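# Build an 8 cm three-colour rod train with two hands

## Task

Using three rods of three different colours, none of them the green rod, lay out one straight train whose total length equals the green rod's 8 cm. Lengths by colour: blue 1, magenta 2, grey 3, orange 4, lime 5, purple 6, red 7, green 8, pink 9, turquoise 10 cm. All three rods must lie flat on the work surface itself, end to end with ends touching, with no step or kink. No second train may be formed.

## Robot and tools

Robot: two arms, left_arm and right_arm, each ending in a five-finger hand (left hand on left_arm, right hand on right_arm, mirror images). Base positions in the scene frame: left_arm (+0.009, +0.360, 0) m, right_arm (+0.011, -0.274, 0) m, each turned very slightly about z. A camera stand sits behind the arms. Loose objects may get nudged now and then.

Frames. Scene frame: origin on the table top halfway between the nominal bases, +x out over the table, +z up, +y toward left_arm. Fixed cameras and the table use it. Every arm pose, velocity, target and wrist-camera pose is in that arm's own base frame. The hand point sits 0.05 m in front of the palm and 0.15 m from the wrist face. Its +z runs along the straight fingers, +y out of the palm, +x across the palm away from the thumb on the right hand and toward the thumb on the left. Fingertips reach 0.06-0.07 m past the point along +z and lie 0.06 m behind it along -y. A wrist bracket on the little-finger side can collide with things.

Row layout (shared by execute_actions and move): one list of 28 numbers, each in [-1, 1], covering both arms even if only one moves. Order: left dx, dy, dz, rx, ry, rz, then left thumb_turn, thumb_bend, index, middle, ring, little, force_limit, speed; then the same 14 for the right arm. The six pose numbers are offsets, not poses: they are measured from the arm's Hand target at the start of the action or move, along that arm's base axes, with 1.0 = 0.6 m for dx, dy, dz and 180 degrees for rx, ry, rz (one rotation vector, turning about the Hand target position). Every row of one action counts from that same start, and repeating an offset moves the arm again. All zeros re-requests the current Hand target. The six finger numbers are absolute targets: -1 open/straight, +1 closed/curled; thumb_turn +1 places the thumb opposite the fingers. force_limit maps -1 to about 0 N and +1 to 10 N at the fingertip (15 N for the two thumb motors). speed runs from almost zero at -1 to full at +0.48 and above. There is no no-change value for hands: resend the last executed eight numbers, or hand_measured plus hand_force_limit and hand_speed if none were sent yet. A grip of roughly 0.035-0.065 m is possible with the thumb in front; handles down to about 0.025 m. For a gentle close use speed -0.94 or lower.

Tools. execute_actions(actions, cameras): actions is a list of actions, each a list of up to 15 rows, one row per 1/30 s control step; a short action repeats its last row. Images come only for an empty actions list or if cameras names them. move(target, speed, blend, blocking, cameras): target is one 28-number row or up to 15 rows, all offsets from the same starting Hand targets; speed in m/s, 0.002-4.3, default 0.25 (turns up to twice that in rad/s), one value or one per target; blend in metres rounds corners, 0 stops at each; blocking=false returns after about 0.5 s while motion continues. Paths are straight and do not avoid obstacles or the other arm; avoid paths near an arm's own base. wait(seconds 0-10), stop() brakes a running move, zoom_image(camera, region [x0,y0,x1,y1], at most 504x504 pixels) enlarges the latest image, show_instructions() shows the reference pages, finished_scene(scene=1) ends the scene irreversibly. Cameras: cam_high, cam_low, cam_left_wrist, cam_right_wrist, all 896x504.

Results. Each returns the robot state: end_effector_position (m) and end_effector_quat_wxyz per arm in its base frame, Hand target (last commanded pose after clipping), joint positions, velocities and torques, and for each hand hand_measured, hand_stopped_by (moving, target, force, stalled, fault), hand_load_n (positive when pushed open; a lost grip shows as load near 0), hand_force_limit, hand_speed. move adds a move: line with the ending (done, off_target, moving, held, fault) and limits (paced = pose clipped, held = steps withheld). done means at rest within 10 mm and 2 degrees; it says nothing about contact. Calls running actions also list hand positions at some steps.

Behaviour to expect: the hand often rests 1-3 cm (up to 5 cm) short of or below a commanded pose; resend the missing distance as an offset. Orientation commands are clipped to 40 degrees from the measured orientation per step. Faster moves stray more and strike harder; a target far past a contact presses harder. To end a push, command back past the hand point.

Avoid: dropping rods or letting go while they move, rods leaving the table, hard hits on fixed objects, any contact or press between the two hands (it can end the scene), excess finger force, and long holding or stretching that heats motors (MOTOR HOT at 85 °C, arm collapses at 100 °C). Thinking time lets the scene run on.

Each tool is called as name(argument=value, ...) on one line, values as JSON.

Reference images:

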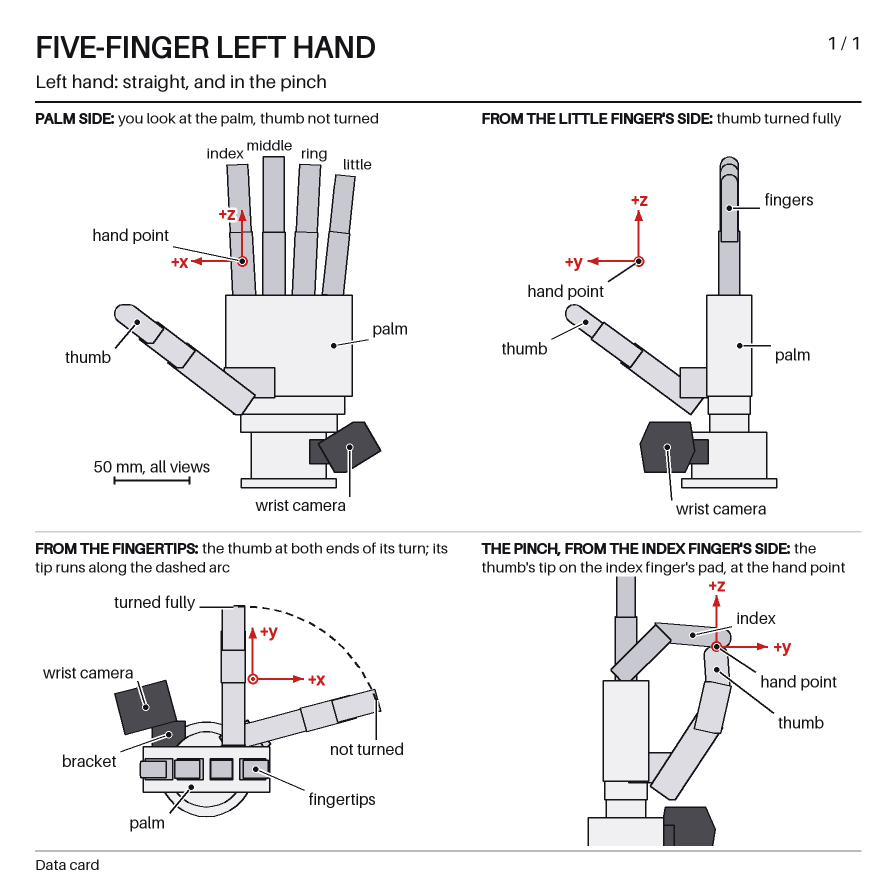

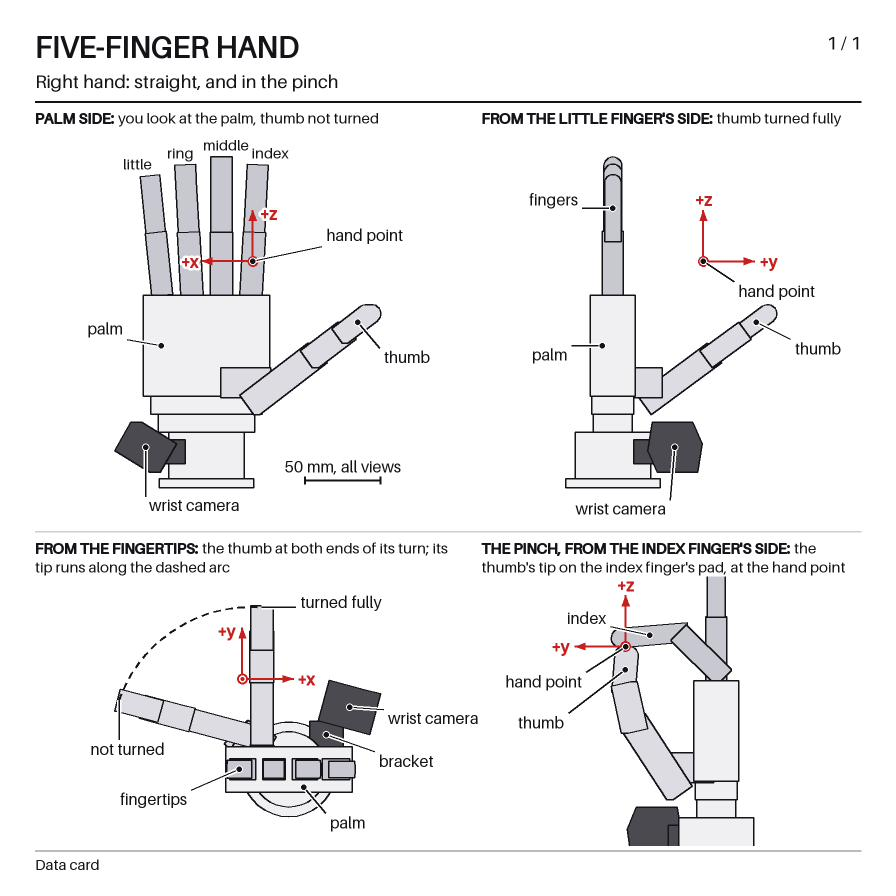

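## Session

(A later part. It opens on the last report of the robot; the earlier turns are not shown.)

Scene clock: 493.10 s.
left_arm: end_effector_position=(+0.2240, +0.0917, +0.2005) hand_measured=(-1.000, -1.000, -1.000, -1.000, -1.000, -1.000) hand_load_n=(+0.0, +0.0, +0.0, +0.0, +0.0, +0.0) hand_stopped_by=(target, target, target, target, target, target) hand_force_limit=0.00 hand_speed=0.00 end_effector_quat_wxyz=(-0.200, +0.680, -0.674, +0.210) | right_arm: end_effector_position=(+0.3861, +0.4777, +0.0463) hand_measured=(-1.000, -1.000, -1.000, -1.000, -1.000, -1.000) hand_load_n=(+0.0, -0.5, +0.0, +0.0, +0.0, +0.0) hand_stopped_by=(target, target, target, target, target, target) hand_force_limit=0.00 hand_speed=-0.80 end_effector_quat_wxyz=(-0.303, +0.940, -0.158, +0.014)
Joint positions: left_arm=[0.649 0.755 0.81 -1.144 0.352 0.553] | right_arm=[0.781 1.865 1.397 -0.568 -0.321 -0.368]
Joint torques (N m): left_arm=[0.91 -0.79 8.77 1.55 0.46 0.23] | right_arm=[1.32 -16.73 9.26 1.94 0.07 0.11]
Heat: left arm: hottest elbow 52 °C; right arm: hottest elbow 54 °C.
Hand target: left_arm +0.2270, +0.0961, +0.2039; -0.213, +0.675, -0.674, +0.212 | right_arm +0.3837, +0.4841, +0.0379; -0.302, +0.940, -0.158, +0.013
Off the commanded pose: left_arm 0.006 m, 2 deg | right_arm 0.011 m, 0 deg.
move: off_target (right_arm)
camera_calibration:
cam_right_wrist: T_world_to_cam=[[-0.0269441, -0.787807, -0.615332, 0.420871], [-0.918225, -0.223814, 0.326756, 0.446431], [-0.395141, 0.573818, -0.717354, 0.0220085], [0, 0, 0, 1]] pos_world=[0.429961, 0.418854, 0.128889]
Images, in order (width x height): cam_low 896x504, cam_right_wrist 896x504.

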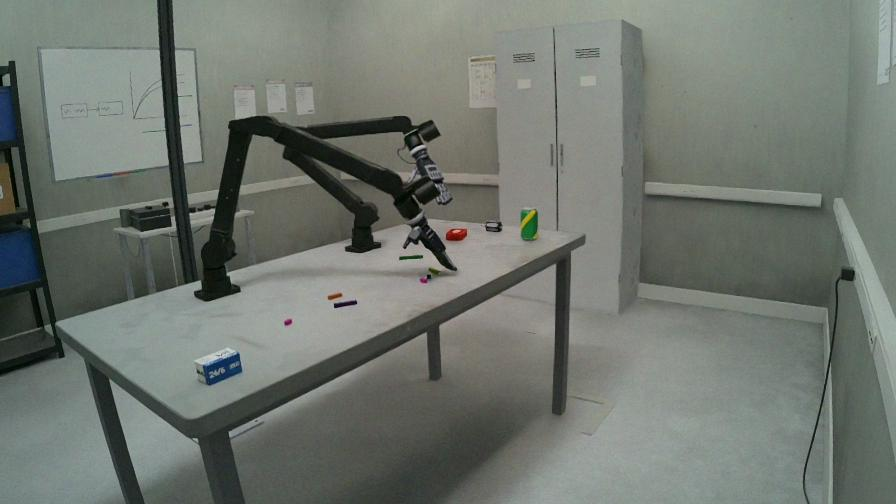

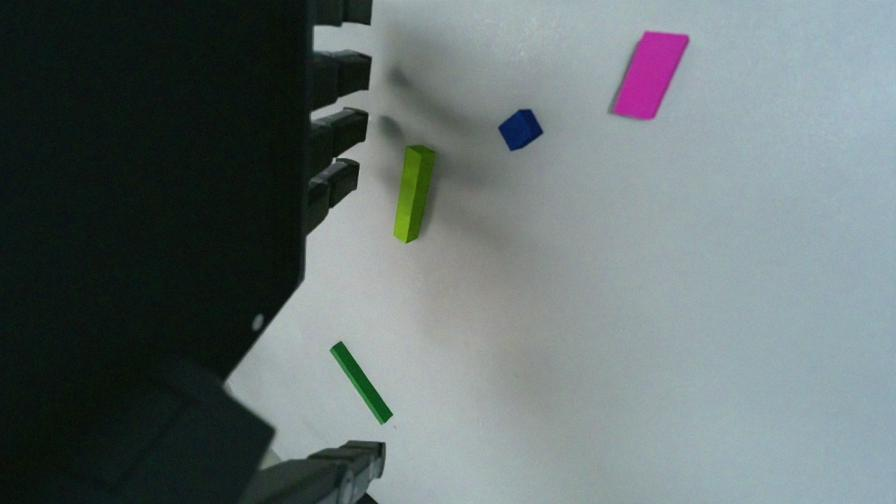

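move(target=[[0, 0, 0, 0, 0, 0, -1, -1, -1, -1, -1, -1, 0.0, 0.0, 0.0, 0.0, -0.0095, 0, 0, 0, -1, -1, -1, -1, -1, -1, 0.0, -0.8],[0, 0, 0, 0, 0, 0, -1, -1, -1, -1, -1, -1, 0.0, 0.0, -0.0177, -0.0468, -0.0095, 0, 0, 0, -1, -1, -1, -1, -1, -1, 0.0, -0.8]], speed=0.06, cameras=["cam_low", "cam_right_wrist"])

zoom_image(camera="cam_low", region=[410, 240, 480, 300])

zoom_image(camera="cam_right_wrist", region=[300, 0, 660, 260])

Scene clock: 499.37 s.
left_arm: end_effector_position=(+0.2240, +0.0917, +0.2005) hand_measured=(-1.000, -1.000, -1.000, -1.000, -1.000, -1.000) hand_load_n=(+0.0, +0.0, +0.0, +0.0, +0.0, +0.0) hand_stopped_by=(target, target, target, target, target, target) hand_force_limit=0.00 hand_speed=0.00 end_effector_quat_wxyz=(-0.200, +0.680, -0.674, +0.210) | right_arm: end_effector_position=(+0.3722, +0.4621, +0.0342) hand_measured=(-1.000, -1.000, -1.000, -1.000, -1.000, -1.000) hand_load_n=(+0.0, +0.0, +0.0, +0.5, +0.0, +0.0) hand_stopped_by=(target, target, target, target, target, target) hand_force_limit=0.00 hand_speed=-0.80 end_effector_quat_wxyz=(-0.304, +0.939, -0.159, +0.012)
Joint positions: left_arm=[0.649 0.755 0.81 -1.144 0.352 0.554] | right_arm=[0.777 1.834 1.313 -0.516 -0.327 -0.368]
Joint torques (N m): left_arm=[1.2 -0.97 8.79 1.57 0.47 0.22] | right_arm=[-0.03 -17.85 7.8 1.46 -0.13 -0.1]
Heat: left arm: hottest elbow 51 °C; right arm: hottest elbow 53 °C.
Hand target: left_arm +0.2270, +0.0961, +0.2039; -0.213, +0.675, -0.674, +0.212 | right_arm +0.3733, +0.4560, +0.0324; -0.303, +0.940, -0.158, +0.013
Off the commanded pose: left_arm 0.006 m, 2 deg | right_arm 0.006 m, 0 deg.
move: done
camera_calibration:
cam_right_wrist: T_world_to_cam=[[-0.0307358, -0.786014, -0.617444, 0.40149], [-0.916769, -0.22395, 0.330727, 0.433557], [-0.398233, 0.576219, -0.71371, 0.0166762], [0, 0, 0, 1]] pos_world=[0.416453, 0.403062, 0.11641]
Images, in order (width x height): cam_low 896x504, cam_right_wrist 896x504.

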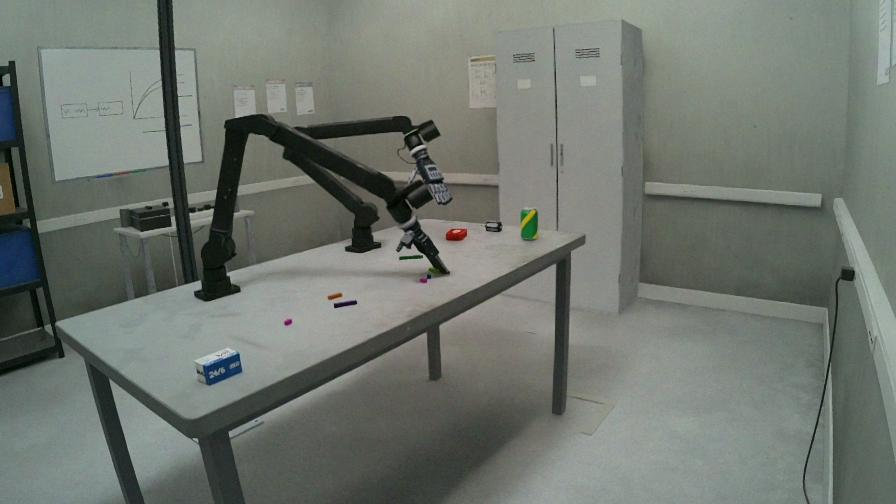

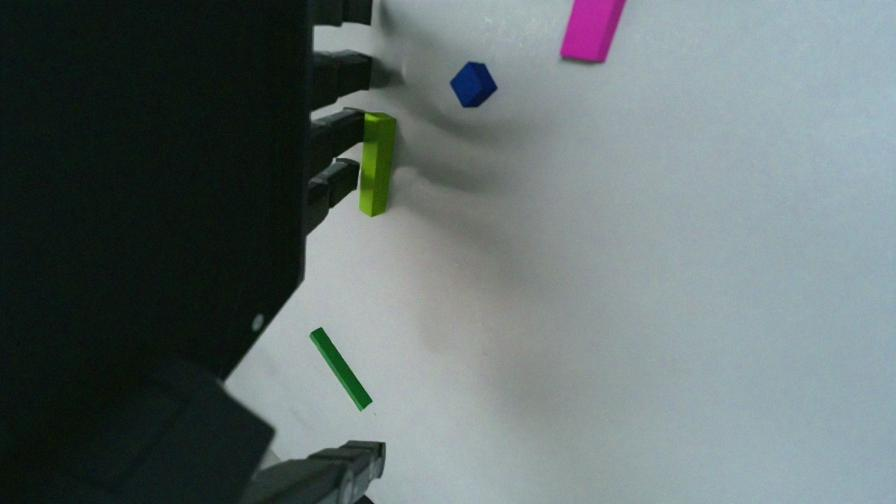

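Scaled by 7.200 from the camera's 896x504 image, which has a finer 1280x720 frame.

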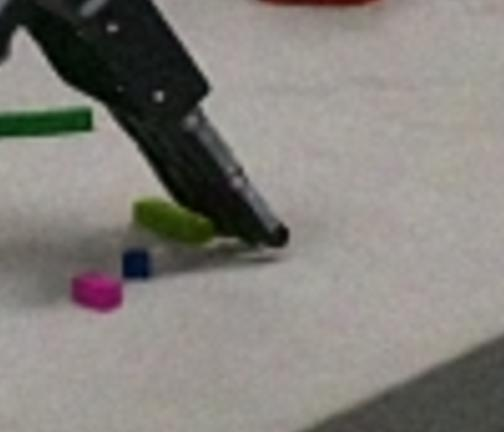

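Scaled by 1.400 from the camera's 896x504 image, which has a finer 1280x720 frame.

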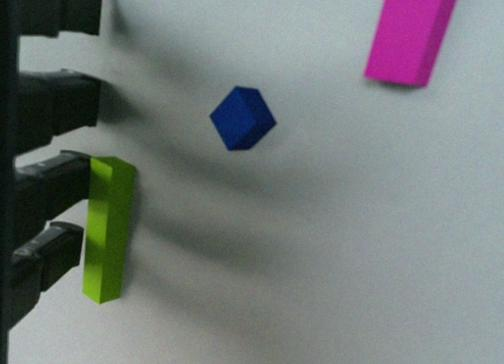

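move(target=[[0, 0, 0, 0, 0, 0, -1, -1, -1, -1, -1, -1, 0.0, 0.0, -0.0295, -0.078, 0.0, 0, 0, 0, -1, -1, -1, -1, -1, -1, 0.0, -0.8]], speed=0.06, cameras=["cam_low", "cam_right_wrist"])

zoom_image(camera="cam_right_wrist", region=[300, 0, 660, 260])

Scene clock: 503.80 s.
left_arm: end_effector_position=(+0.2240, +0.0917, +0.2005) hand_measured=(-1.000, -1.000, -1.000, -1.000, -1.000, -1.000) hand_load_n=(+0.0, +0.0, +0.0, -0.5, +0.0, +0.0) hand_stopped_by=(target, target, target, target, target, target) hand_force_limit=0.00 hand_speed=0.00 end_effector_quat_wxyz=(-0.200, +0.680, -0.674, +0.210) | right_arm: end_effector_position=(+0.3524, +0.4159, +0.0333) hand_measured=(-1.000, -1.000, -1.000, -1.000, -1.000, -1.000) hand_load_n=(+0.0, +0.0, +0.0, +0.5, +0.0, +0.0) hand_stopped_by=(target, target, target, target, target, target) hand_force_limit=0.00 hand_speed=-0.80 end_effector_quat_wxyz=(-0.303, +0.940, -0.159, +0.009)
Joint positions: left_arm=[0.649 0.755 0.81 -1.144 0.352 0.554] | right_arm=[0.738 1.735 1.169 -0.488 -0.351 -0.405]
Joint torques (N m): left_arm=[1.14 -0.85 8.81 1.54 0.47 0.24] | right_arm=[-0.21 -16.09 7.71 1.46 -0.03 -0.11]
Heat: left arm: hottest elbow 50 °C; right arm: hottest elbow 53 °C.
Hand target: left_arm +0.2270, +0.0961, +0.2039; -0.213, +0.675, -0.674, +0.212 | right_arm +0.3556, +0.4092, +0.0324; -0.303, +0.940, -0.158, +0.013
Off the commanded pose: left_arm 0.006 m, 2 deg | right_arm 0.007 m, 0 deg.
move: done
camera_calibration:
cam_right_wrist: T_world_to_cam=[[-0.0318875, -0.786468, -0.616807, 0.364608], [-0.914159, -0.226556, 0.336133, 0.405258], [-0.4041, 0.574578, -0.711733, 0.037438], [0, 0, 0, 1]] pos_world=[0.397226, 0.357056, 0.115318]
Images, in order (width x height): cam_low 896x504, cam_right_wrist 896x504.

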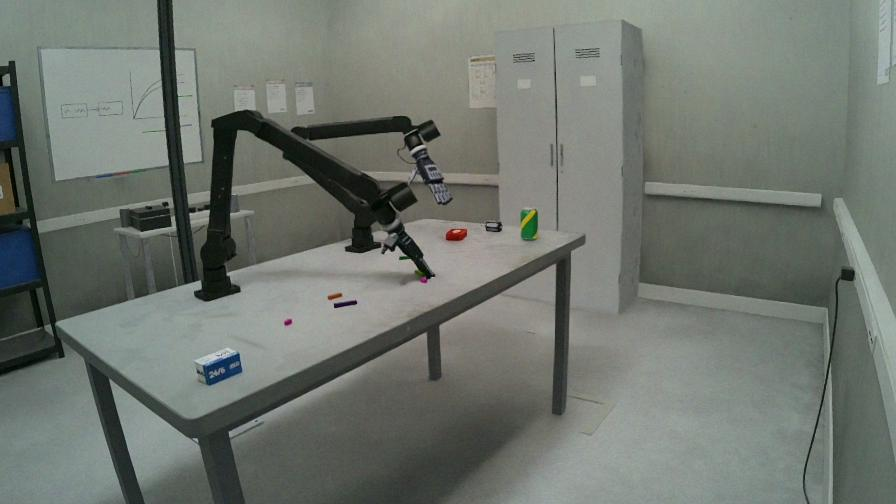

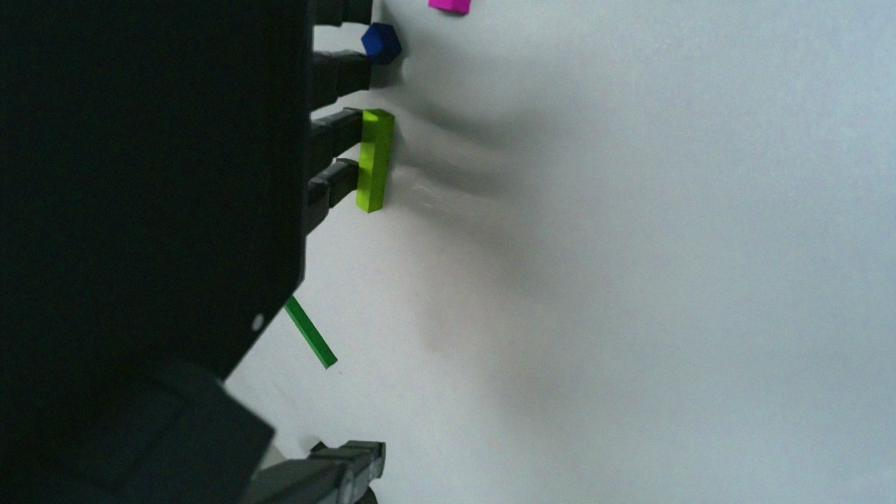

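Scaled by 1.400 from the camera's 896x504 image, which has a finer 1280x720 frame.

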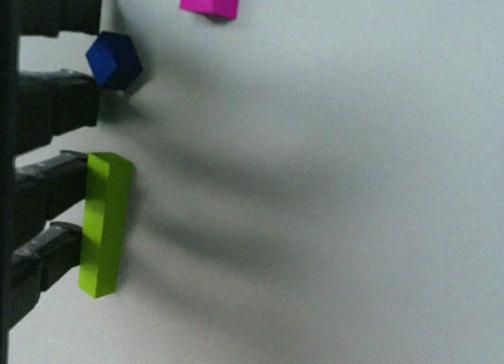

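move(target=[[0, 0, 0, 0, 0, 0, -1, -1, -1, -1, -1, -1, 0.0, 0.0, 0.006, 0.03, 0.0, 0, 0, 0, -1, -1, -1, -1, -1, -1, 0.0, -0.8],[0, 0, 0, 0, 0, 0, -1, -1, -1, -1, -1, -1, 0.0, 0.0, 0.021, 0.025, 0.0, 0, 0, 0, -1, -1, -1, -1, -1, -1, 0.0, -0.8]], speed=0.06, cameras=["cam_right_wrist"])

zoom_image(camera="cam_right_wrist", region=[300, 0, 660, 260])

Scene clock: 513.77 s.
left_arm: end_effector_position=(+0.2240, +0.0917, +0.2005) hand_measured=(-1.000, -1.000, -1.000, -1.000, -1.000, -1.000) hand_load_n=(+0.0, +0.0, -0.5, +0.0, +0.0, +0.0) hand_stopped_by=(target, target, target, target, target, target) hand_force_limit=0.00 hand_speed=0.00 end_effector_quat_wxyz=(-0.200, +0.680, -0.674, +0.210) | right_arm: end_effector_position=(+0.3543, +0.4177, +0.0335) hand_measured=(-1.000, -1.000, -1.000, -1.000, -1.000, -1.000) hand_load_n=(+0.0, +0.0, +0.0, +0.0, +0.0, +0.0) hand_stopped_by=(target, target, target, target, target, target) hand_force_limit=0.00 hand_speed=-0.80 end_effector_quat_wxyz=(-0.303, +0.940, -0.158, +0.010)
Joint positions: left_arm=[0.649 0.755 0.81 -1.144 0.352 0.554] | right_arm=[0.739 1.739 1.176 -0.488 -0.348 -0.405]
Joint torques (N m): left_arm=[1.2 -0.91 8.84 1.58 0.48 0.25] | right_arm=[0.03 -13.04 12.49 0.92 -0.03 -0.06]
Motor temperatures (°C): left_arm=[32 36 48 27 27 27] | right_arm=[30 40 51 31 29 28]
Heat: left arm: hottest elbow 48 °C; right arm: hottest elbow 51 °C.
Hand target: left_arm +0.2270, +0.0961, +0.2039; -0.213, +0.675, -0.674, +0.212 | right_arm +0.3682, +0.4242, +0.0324; -0.303, +0.940, -0.158, +0.013
Off the commanded pose: left_arm 0.006 m, 2 deg | right_arm 0.015 m, 0 deg.
move: off_target (right_arm)
camera_calibration:
cam_right_wrist: T_world_to_cam=[[-0.0295433, -0.786637, -0.616708, 0.365369], [-0.915285, -0.226672, 0.332977, 0.407893], [-0.401723, 0.5743, -0.713301, 0.0365951], [0, 0, 0, 1]] pos_world=[0.398833, 0.358855, 0.115611]
Images, in order (width x height): cam_right_wrist 896x504.

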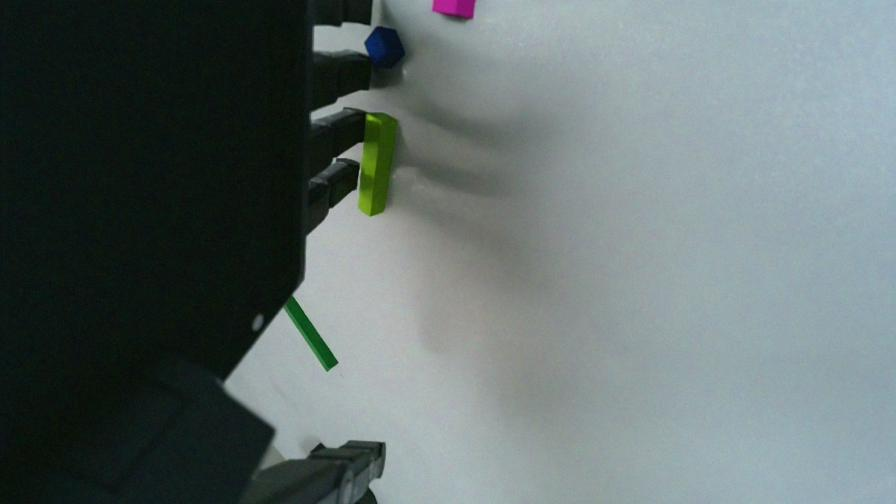

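Scaled by 1.400 from the camera's 896x504 image, which has a finer 1280x720 frame.

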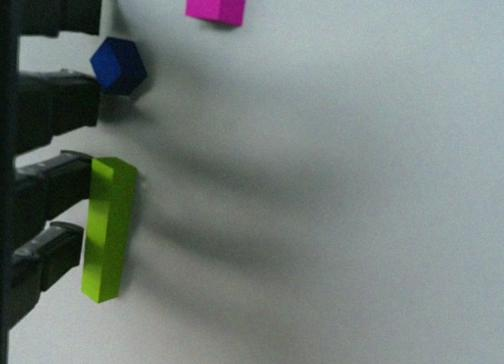

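move(target=[[0, 0, 0, 0, 0, 0, -1, -1, -1, -1, -1, -1, 0.0, 0.0, 0.012, 0.018, 0.0, 0, 0, 0, -1, -1, -1, -1, -1, -1, 0.0, -0.8]], speed=0.06)

Scene clock: 516.80 s.
left_arm: end_effector_position=(+0.2240, +0.0917, +0.2005) hand_measured=(-1.000, -1.000, -1.000, -1.000, -1.000, -1.000) hand_load_n=(-0.5, +0.0, +0.0, +0.0, +0.0, +0.0) hand_stopped_by=(target, target, target, target, target, target) hand_force_limit=0.00 hand_speed=0.00 end_effector_quat_wxyz=(-0.200, +0.680, -0.674, +0.210) | right_arm: end_effector_position=(+0.3642, +0.4268, +0.0337) hand_measured=(-1.000, -1.000, -1.000, -1.000, -1.000, -1.000) hand_load_n=(+0.0, +0.0, +0.0, +0.0, +0.0, +0.0) hand_stopped_by=(target, target, target, target, target, target) hand_force_limit=0.00 hand_speed=-0.80 end_effector_quat_wxyz=(-0.304, +0.939, -0.158, +0.011)
Joint positions: left_arm=[0.649 0.755 0.81 -1.144 0.352 0.554] | right_arm=[0.739 1.768 1.217 -0.497 -0.348 -0.405]
Joint torques (N m): left_arm=[1.32 -0.79 8.83 1.58 0.45 0.23] | right_arm=[0.5 -13.57 12.55 0.88 0.09 -0.01]
Heat: left arm: hottest elbow 48 °C; right arm: hottest elbow 51 °C.
Hand target: left_arm +0.2270, +0.0961, +0.2039; -0.213, +0.675, -0.674, +0.212 | right_arm +0.3754, +0.4350, +0.0325; -0.303, +0.940, -0.158, +0.013
Off the commanded pose: left_arm 0.006 m, 2 deg | right_arm 0.014 m, 0 deg.
move: off_target (right_arm)

move(target=[[0, 0, 0, 0, 0, 0, -1, -1, -1, -1, -1, -1, 0.0, 0.0, -0.0383, -0.0907, 0.0, 0, 0, 0, -1, -1, -1, -1, -1, -1, 0.0, -0.8]], speed=0.06, cameras=["cam_right_wrist", "cam_high"])

zoom_image(camera="cam_right_wrist", region=[300, 0, 660, 260])

Scene clock: 523.07 s.
left_arm: end_effector_position=(+0.2240, +0.0917, +0.2005) hand_measured=(-1.000, -1.000, -1.000, -1.000, -1.000, -1.000) hand_load_n=(+0.0, +0.0, +0.0, +0.0, +0.0, +0.0) hand_stopped_by=(target, target, target, target, target, target) hand_force_limit=0.00 hand_speed=0.00 end_effector_quat_wxyz=(-0.200, +0.680, -0.674, +0.210) | right_arm: end_effector_position=(+0.3493, +0.3869, +0.0329) hand_measured=(-1.000, -1.000, -1.000, -1.000, -1.000, -1.000) hand_load_n=(+0.0, +0.0, +0.0, +0.5, +0.0, +0.0) hand_stopped_by=(target, target, target, target, target, target) hand_force_limit=0.00 hand_speed=-0.80 end_effector_quat_wxyz=(-0.302, +0.940, -0.159, +0.008)
Joint positions: left_arm=[0.649 0.755 0.81 -1.144 0.352 0.554] | right_arm=[0.698 1.689 1.107 -0.486 -0.371 -0.441]
Joint torques (N m): left_arm=[1.2 -0.73 8.75 1.61 0.44 0.23] | right_arm=[-0.21 -15.21 7.66 1.46 -0.05 -0.11]
Heat: left arm: hottest elbow 47 °C; right arm: hottest elbow 51 °C.
Hand target: left_arm +0.2270, +0.0961, +0.2039; -0.213, +0.675, -0.674, +0.212 | right_arm +0.3523, +0.3806, +0.0324; -0.303, +0.940, -0.158, +0.013
Off the commanded pose: left_arm 0.006 m, 2 deg | right_arm 0.007 m, 1 deg.
move: done
camera_calibration:
cam_right_wrist: T_world_to_cam=[[-0.0328888, -0.786989, -0.61609, 0.341878], [-0.913775, -0.226041, 0.337523, 0.395632], [-0.404888, 0.574068, -0.711696, 0.0530055], [0, 0, 0, 1]] pos_world=[0.394224, 0.328054, 0.114816]
Images, in order (width x height): cam_high 896x504, cam_right_wrist 896x504.

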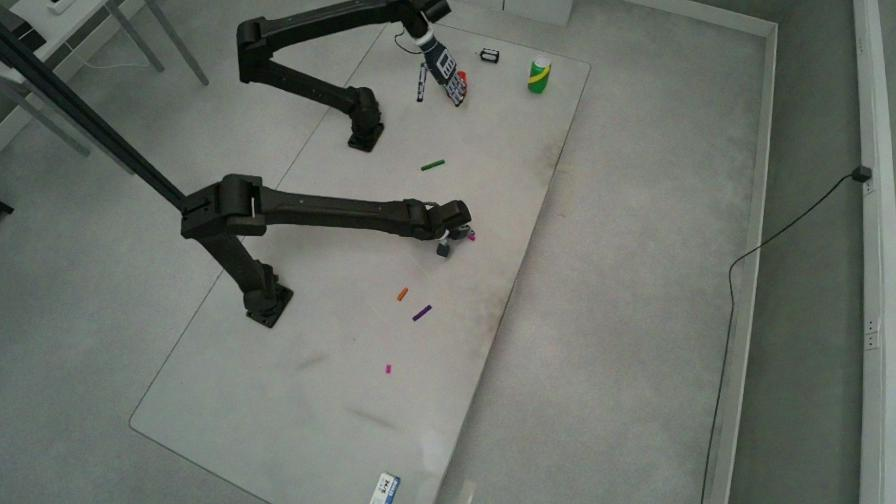

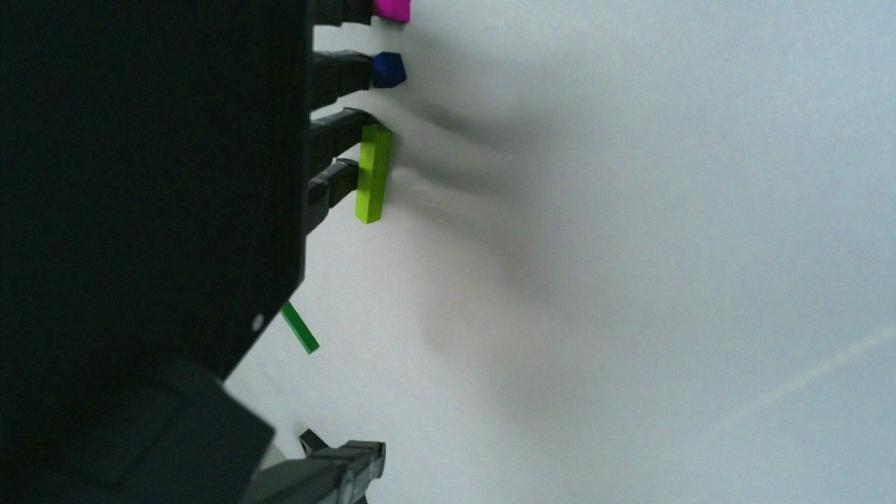

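Scaled by 1.400 from the camera's 896x504 image, which has a finer 1280x720 frame.

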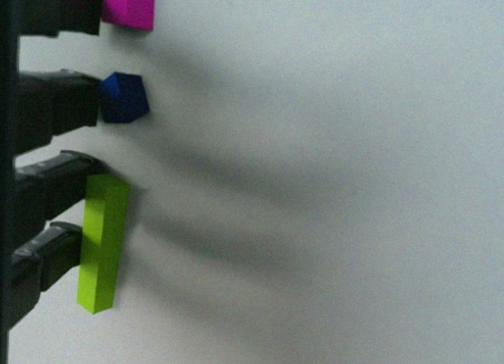

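move(target=[[0, 0, 0, 0, 0, 0, -1, -1, -1, -1, -1, -1, 0.0, 0.0, 0.01, 0.035, 0.12, 0, 0, 0, -1, -1, -1, -1, -1, -1, 0.0, -0.8],[0.172, -0.327, 0, 0, 0, -0.139, -1, -1, -1, -1, -1, -1, 0.0, 0.0, -0.087, -0.384, 0.163, 0, 0, -0.083, -1, -1, -1, -1, -1, -1, 0.0, -0.8]], speed=[0.1, 0.2], cameras=["cam_high", "cam_left_wrist", "cam_right_wrist"])

zoom_image(camera="cam_high", region=[420, 180, 510, 280])

Scene clock: 540.00 s.
left_arm: end_effector_position=(+0.3128, -0.0969, +0.1834) hand_measured=(-1.000, -1.000, -1.000, -1.000, -1.000, -1.000) hand_load_n=(+0.0, +0.0, +0.0, -0.5, +0.0, +0.0) hand_stopped_by=(target, target, target, target, target, target) hand_force_limit=0.00 hand_speed=0.00 end_effector_quat_wxyz=(+0.142, -0.516, +0.811, -0.237) | right_arm: end_effector_position=(+0.3007, +0.1508, +0.1268) hand_measured=(-1.000, -1.000, -1.000, -1.000, -1.000, -1.000) hand_load_n=(+0.0, +0.0, +0.0, +0.0, +0.0, +0.0) hand_stopped_by=(target, target, target, target, target, target) hand_force_limit=0.00 hand_speed=-0.80 end_effector_quat_wxyz=(-0.297, +0.910, -0.284, +0.051)
Joint positions: left_arm=[-0.155 0.976 0.873 -0.931 0.162 0.238] | right_arm=[0.241 1.124 0.814 -0.831 -0.449 -0.625]
Joint torques (N m): left_arm=[0.5 -2.78 12.22 1.68 0 0.03] | right_arm=[0.62 -6.89 9.94 0.81 -0.33 -0.1]
Heat: left arm: hottest elbow 47 °C; right arm: hottest elbow 50 °C.
Hand target: left_arm +0.3303, -0.1001, +0.2039; +0.162, -0.513, +0.804, -0.253 | right_arm +0.3000, +0.1502, +0.1301; -0.298, +0.911, -0.279, +0.052
Off the commanded pose: left_arm 0.027 m, 3 deg | right_arm 0.003 m, 1 deg.
move: off_target (left_arm)
camera_calibration:
cam_left_wrist: T_world_to_cam=[[0.654767, -0.520816, 0.547751, -0.362691], [-0.747621, -0.552798, 0.368073, 0.107754], [0.111097, -0.650512, -0.751326, 0.154073], [0, 0, 0, 1]] pos_world=[0.30092, -0.029103, 0.274762]
cam_right_wrist: T_world_to_cam=[[-0.241638, -0.752083, -0.613173, 0.269562], [-0.941707, 0.029312, 0.335154, 0.236412], [-0.23409, 0.658416, -0.715325, 0.172145], [0, 0, 0, 1]] pos_world=[0.328064, 0.0824601, 0.209194]
Images, in order (width x height): cam_high 896x504, cam_left_wrist 896x504, cam_right_wrist 896x504.

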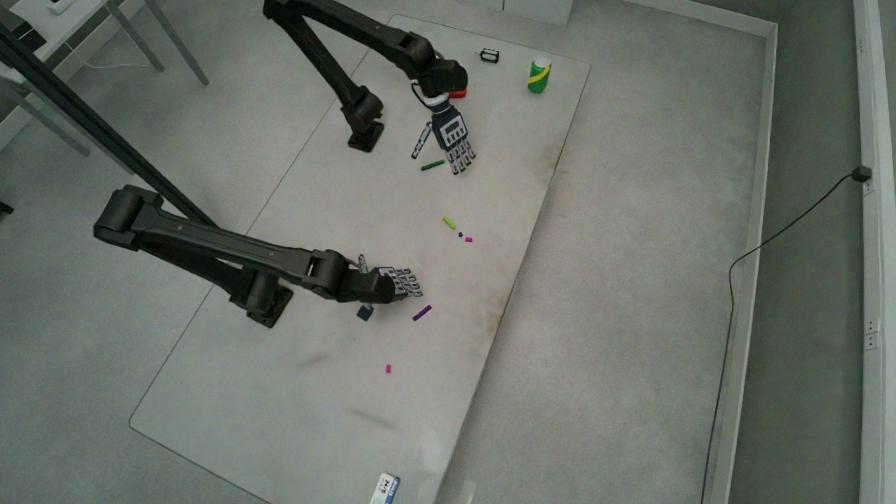

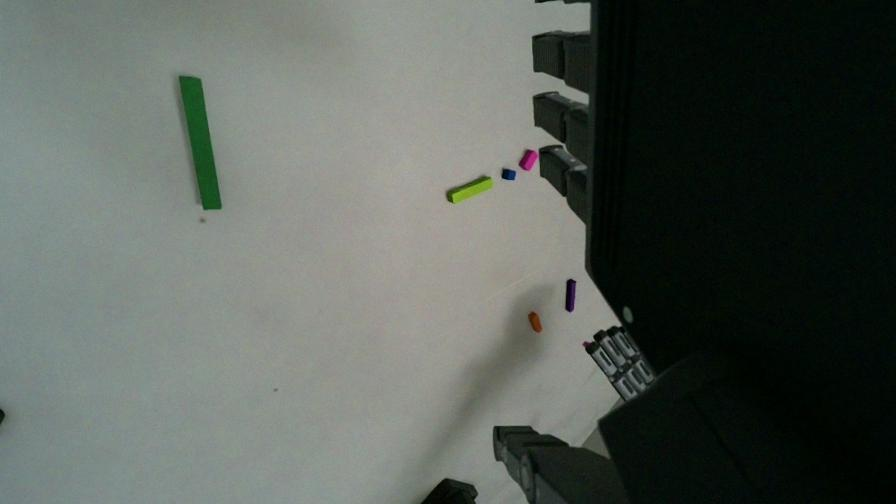

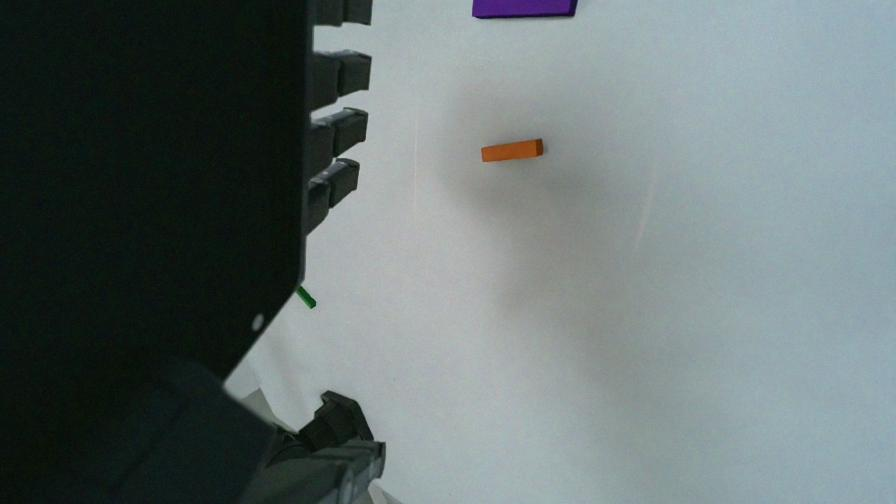

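Scaled by 5.040 from the camera's 896x504 image, which has a finer 1280x720 frame.

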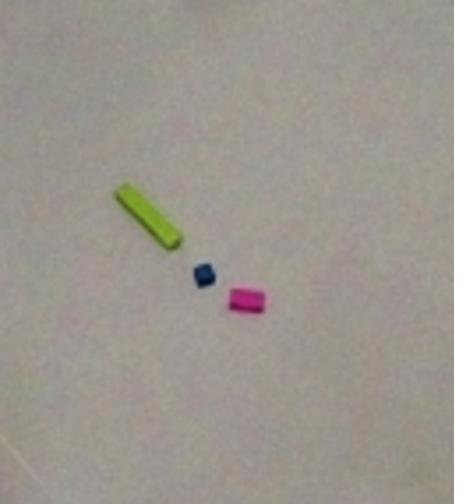

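move(target=[[-0.06, 0.1, 0.03, 0, 0, 0, -1, -1, -1, -1, -1, -1, 0.0, 0.0, 0.148, 0.479, -0.008, 0, 0, 0.083, -1, -1, -1, -1, -1, -1, 0.0, -0.8],[-0.06, 0.1, 0.03, 0, 0, 0, -1, -1, -1, -1, -1, -1, 0.0, 0.0, 0.131, 0.429, -0.14, 0, 0, 0.083, -1, -1, -1, -1, -1, -1, 0.0, -0.8]], speed=[0.2, 0.1], cameras=["cam_low", "cam_right_wrist"])

Scene clock: 571.67 s.
left_arm: end_effector_position=(+0.2880, -0.0424, +0.2044) hand_measured=(-1.000, -1.000, -1.000, -1.000, -1.000, -1.000) hand_load_n=(+0.0, +0.0, +0.0, +0.0, +0.0, +0.0) hand_stopped_by=(target, target, target, target, target, target) hand_force_limit=0.00 hand_speed=0.00 end_effector_quat_wxyz=(+0.148, -0.518, +0.806, -0.246) | right_arm: end_effector_position=(+0.3712, +0.4073, +0.0490) hand_measured=(-1.000, -1.000, -1.000, -1.000, -1.000, -1.000) hand_load_n=(+0.0, +0.0, +0.0, +0.0, +0.0, +0.0) hand_stopped_by=(target, target, target, target, target, target) hand_force_limit=0.00 hand_speed=-0.80 end_effector_quat_wxyz=(-0.298, +0.941, -0.161, +0.008)
Joint positions: left_arm=[0.05 0.878 0.873 -1.044 0.27 0.405] | right_arm=[0.704 1.737 1.225 -0.561 -0.361 -0.436]
Joint velocities: left_arm=[within noise] | right_arm=[-0.005 0.005 0.007 -0.012 -0.051 -0.154]
Joint torques (N m): left_arm=[1.2 -2.43 11.64 0.59 0.41 0.22] | right_arm=[-0.03 -14.92 9.32 1.87 -0.26 -0.1]
Motor temperatures (°C): left_arm=[32 36 55 27 27 27] | right_arm=[29 38 52 31 29 28]
Heat: left arm: hottest elbow 55 °C; right arm: hottest elbow 52 °C.
Hand target: left_arm +0.2943, -0.0402, +0.2219; +0.162, -0.513, +0.804, -0.253 | right_arm +0.3787, +0.4075, +0.0462; -0.302, +0.940, -0.158, +0.013
Off the commanded pose: left_arm 0.019 m, 2 deg | right_arm 0.008 m, 1 deg.
move: off_target (left_arm)
camera_calibration:
cam_right_wrist: T_world_to_cam=[[-0.036937, -0.792686, -0.608511, 0.37205], [-0.913921, -0.219506, 0.341418, 0.411949], [-0.404209, 0.568742, -0.716344, 0.0638365], [0, 0, 0, 1]] pos_world=[0.416035, 0.349038, 0.131479]
Images, in order (width x height): cam_low 896x504, cam_right_wrist 896x504.

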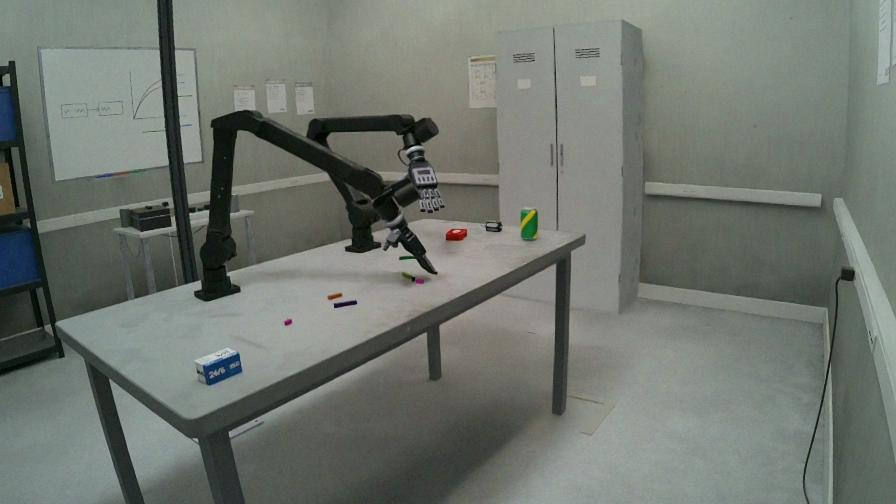

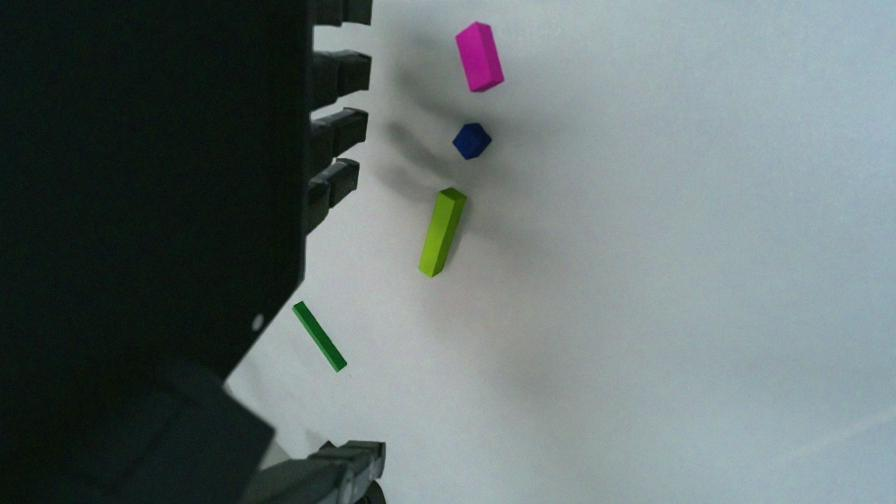

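move(target=[[-0.1, 0.1, -0.1, 0, 0, 0, -1, -1, -1, -1, -1, -1, 0.0, 0.0, 0.0067, 0.0, -0.023, 0, 0, 0, -1, -1, -1, -1, -1, -1, 0.0, -0.8],[-0.1, 0.1, -0.1, 0, 0, 0, -1, -1, -1, -1, -1, -1, 0.0, 0.0, -0.0198, -0.0555, -0.023, 0, 0, 0, -1, -1, -1, -1, -1, -1, 0.0, -0.8]], speed=[0.06, 0.05], cameras=["cam_low", "cam_right_wrist"])

zoom_image(camera="cam_right_wrist", region=[300, 0, 660, 260])

Scene clock: 582.33 s.
left_arm: end_effector_position=(+0.2363, +0.0192, +0.1599) hand_measured=(-1.000, -1.000, -1.000, -1.000, -1.000, -1.000) hand_load_n=(+0.0, +0.0, +0.0, +0.0, +0.0, +0.0) hand_stopped_by=(target, target, target, target, target, target) hand_force_limit=0.00 hand_speed=0.00 end_effector_quat_wxyz=(+0.161, -0.514, +0.804, -0.253) | right_arm: end_effector_position=(+0.3641, +0.3811, +0.0331) hand_measured=(-1.000, -1.000, -1.000, -1.000, -1.000, -1.000) hand_load_n=(+0.0, +0.0, +0.0, +0.0, +0.0, +0.0) hand_stopped_by=(target, target, target, target, target, target) hand_force_limit=0.00 hand_speed=-0.80 end_effector_quat_wxyz=(-0.303, +0.940, -0.158, +0.008)
Joint positions: left_arm=[0.365 0.756 0.705 -1.067 0.423 0.699] | right_arm=[0.67 1.707 1.133 -0.503 -0.384 -0.469]
Joint torques (N m): left_arm=[1.32 -0.85 8.75 0.53 0.53 0.24] | right_arm=[-0.26 -15.5 7.64 1.44 -0.05 -0.11]
Motor temperatures (°C): left_arm=[32 36 55 27 27 27] | right_arm=[29 37 52 31 29 28]
Heat: left arm: hottest elbow 55 °C; right arm: hottest elbow 52 °C.
Hand target: left_arm +0.2342, +0.0198, +0.1618; +0.162, -0.513, +0.804, -0.253 | right_arm +0.3669, +0.3744, +0.0325; -0.303, +0.940, -0.158, +0.013
Off the commanded pose: left_arm 0.003 m, 0 deg | right_arm 0.007 m, 1 deg.
move: done
camera_calibration:
cam_right_wrist: T_world_to_cam=[[-0.0317285, -0.786707, -0.616511, 0.337406], [-0.913891, -0.226929, 0.336609, 0.408215], [-0.404717, 0.574104, -0.711765, 0.0623963], [0, 0, 0, 1]] pos_world=[0.409022, 0.322254, 0.115017]
Images, in order (width x height): cam_low 896x504, cam_right_wrist 896x504.

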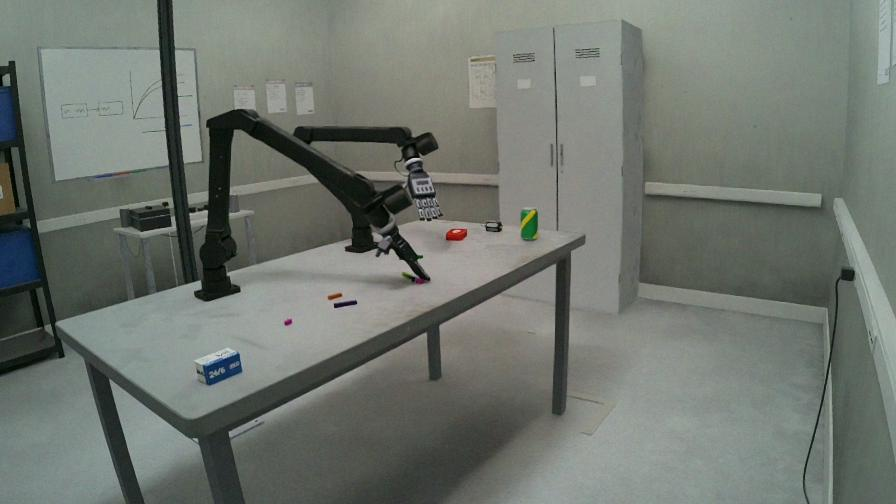

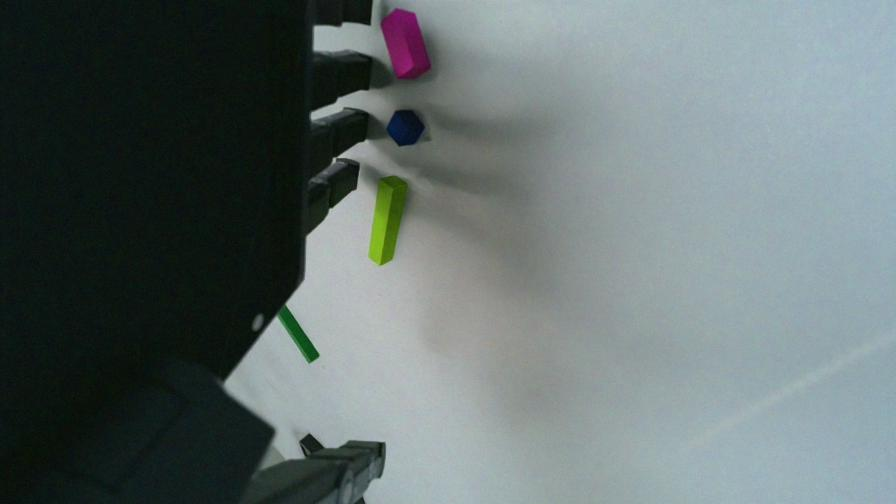

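Scaled by 1.400 from the camera's 896x504 image, which has a finer 1280x720 frame.

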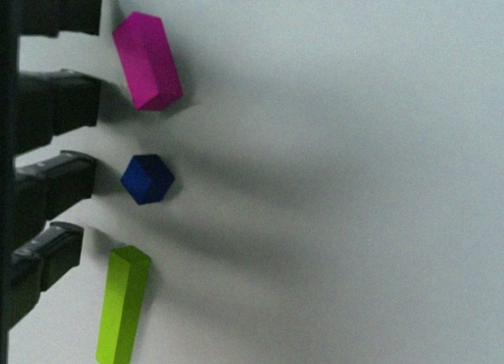

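move(target=[[0, 0, 0, 0, 0, 0, -1, -1, -1, -1, -1, -1, 0.0, 0.0, -0.0047, -0.0125, 0.0, 0, 0, 0, -1, -1, -1, -1, -1, -1, 0.0, -0.8]], speed=[0.05], cameras=["cam_right_wrist"])

zoom_image(camera="cam_right_wrist", region=[300, 0, 660, 260])

Scene clock: 587.07 s.
left_arm: end_effector_position=(+0.2363, +0.0192, +0.1599) hand_measured=(-1.000, -1.000, -1.000, -1.000, -1.000, -1.000) hand_load_n=(+0.0, +0.0, +0.0, +0.0, -0.5, +0.0) hand_stopped_by=(target, target, target, target, target, target) hand_force_limit=0.00 hand_speed=0.00 end_effector_quat_wxyz=(+0.161, -0.514, +0.804, -0.253) | right_arm: end_effector_position=(+0.3613, +0.3742, +0.0329) hand_measured=(-1.000, -1.000, -1.000, -1.000, -1.000, -1.000) hand_load_n=(+0.0, +0.0, +0.0, +0.0, +0.0, +0.0) hand_stopped_by=(target, target, target, target, target, target) hand_force_limit=0.00 hand_speed=-0.80 end_effector_quat_wxyz=(-0.303, +0.940, -0.158, +0.008)
Joint positions: left_arm=[0.365 0.756 0.705 -1.067 0.423 0.699] | right_arm=[0.662 1.694 1.114 -0.5 -0.388 -0.477]
Joint torques (N m): left_arm=[1.26 -1.03 8.75 0.53 0.53 0.24] | right_arm=[-0.38 -15.38 7.5 1.43 -0.04 -0.13]
Heat: left arm: hottest elbow 54 °C; right arm: hottest elbow 51 °C.
Hand target: left_arm +0.2342, +0.0198, +0.1618; +0.162, -0.513, +0.804, -0.253 | right_arm +0.3641, +0.3669, +0.0325; -0.303, +0.940, -0.159, +0.013
Off the commanded pose: left_arm 0.003 m, 0 deg | right_arm 0.008 m, 1 deg.
move: done
camera_calibration:
cam_right_wrist: T_world_to_cam=[[-0.0311675, -0.786649, -0.616613, 0.331534], [-0.913655, -0.227729, 0.33671, 0.40439], [-0.405293, 0.573866, -0.711629, 0.0654157], [0, 0, 0, 1]] pos_world=[0.406318, 0.315353, 0.114818]
Images, in order (width x height): cam_right_wrist 896x504.

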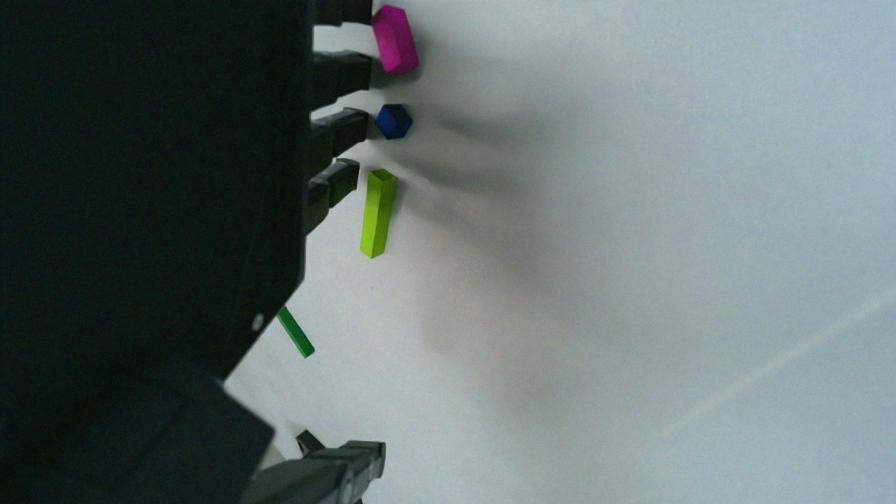

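Scaled by 1.400 from the camera's 896x504 image, which has a finer 1280x720 frame.

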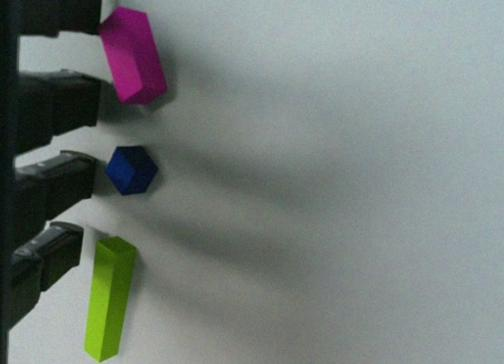

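move(target=[[0, 0, 0, 0, 0, 0, -1, -1, -1, -1, -1, -1, 0.0, 0.0, -0.0037, -0.0125, 0.0, 0, 0, 0, -1, -1, -1, -1, -1, -1, 0.0, -0.8]], speed=[0.05], cameras=["cam_right_wrist"])

zoom_image(camera="cam_right_wrist", region=[300, 0, 660, 260])

Scene clock: 589.97 s.
left_arm: end_effector_position=(+0.2363, +0.0192, +0.1599) hand_measured=(-1.000, -1.000, -1.000, -1.000, -1.000, -1.000) hand_load_n=(+0.0, +0.0, +0.0, -0.5, +0.0, +0.0) hand_stopped_by=(target, target, target, target, target, target) hand_force_limit=0.00 hand_speed=0.00 end_effector_quat_wxyz=(+0.161, -0.514, +0.804, -0.253) | right_arm: end_effector_position=(+0.3589, +0.3668, +0.0327) hand_measured=(-1.000, -1.000, -1.000, -1.000, -1.000, -1.000) hand_load_n=(+0.0, +0.0, +0.0, +0.0, +0.0, +0.0) hand_stopped_by=(target, target, target, target, target, target) hand_force_limit=0.00 hand_speed=-0.80 end_effector_quat_wxyz=(-0.303, +0.940, -0.158, +0.008)
Joint positions: left_arm=[0.365 0.756 0.705 -1.067 0.423 0.699] | right_arm=[0.653 1.68 1.095 -0.499 -0.393 -0.486]
Joint torques (N m): left_arm=[1.03 -0.67 8.61 0.5 0.52 0.23] | right_arm=[-0.44 -15.21 7.5 1.44 -0.04 -0.11]
Heat: left arm: hottest elbow 54 °C; right arm: hottest elbow 50 °C.
Hand target: left_arm +0.2342, +0.0198, +0.1618; +0.162, -0.513, +0.804, -0.253 | right_arm +0.3617, +0.3594, +0.0325; -0.303, +0.940, -0.158, +0.013
Off the commanded pose: left_arm 0.003 m, 0 deg | right_arm 0.008 m, 1 deg.
move: done
camera_calibration:
cam_right_wrist: T_world_to_cam=[[-0.0309543, -0.786596, -0.616691, 0.325421], [-0.913307, -0.228416, 0.33719, 0.40059], [-0.406094, 0.573666, -0.711333, 0.0688983], [0, 0, 0, 1]] pos_world=[0.403914, 0.307952, 0.114619]
Images, in order (width x height): cam_right_wrist 896x504.

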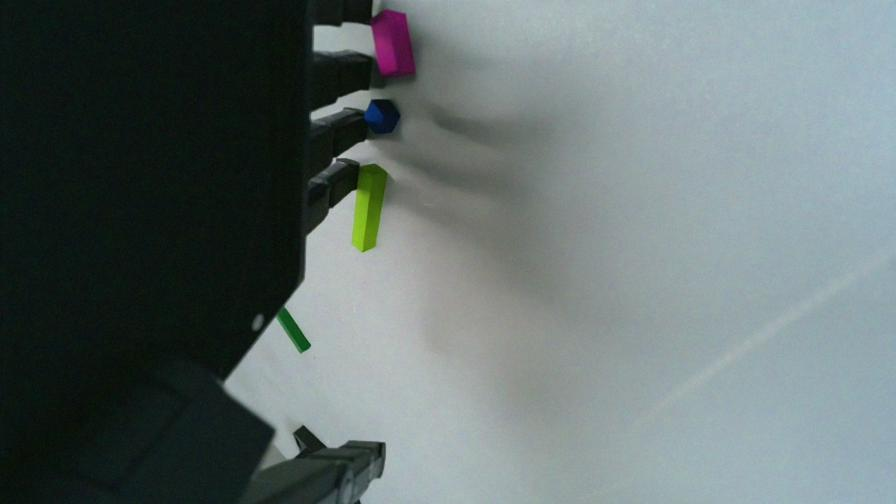

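Scaled by 1.400 from the camera's 896x504 image, which has a finer 1280x720 frame.

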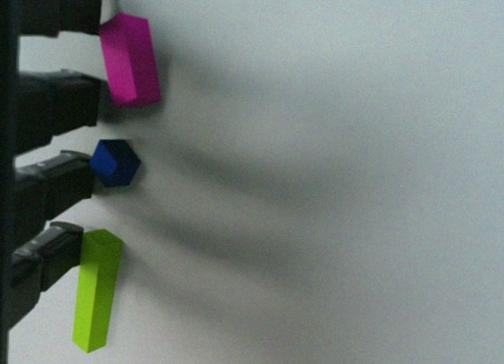

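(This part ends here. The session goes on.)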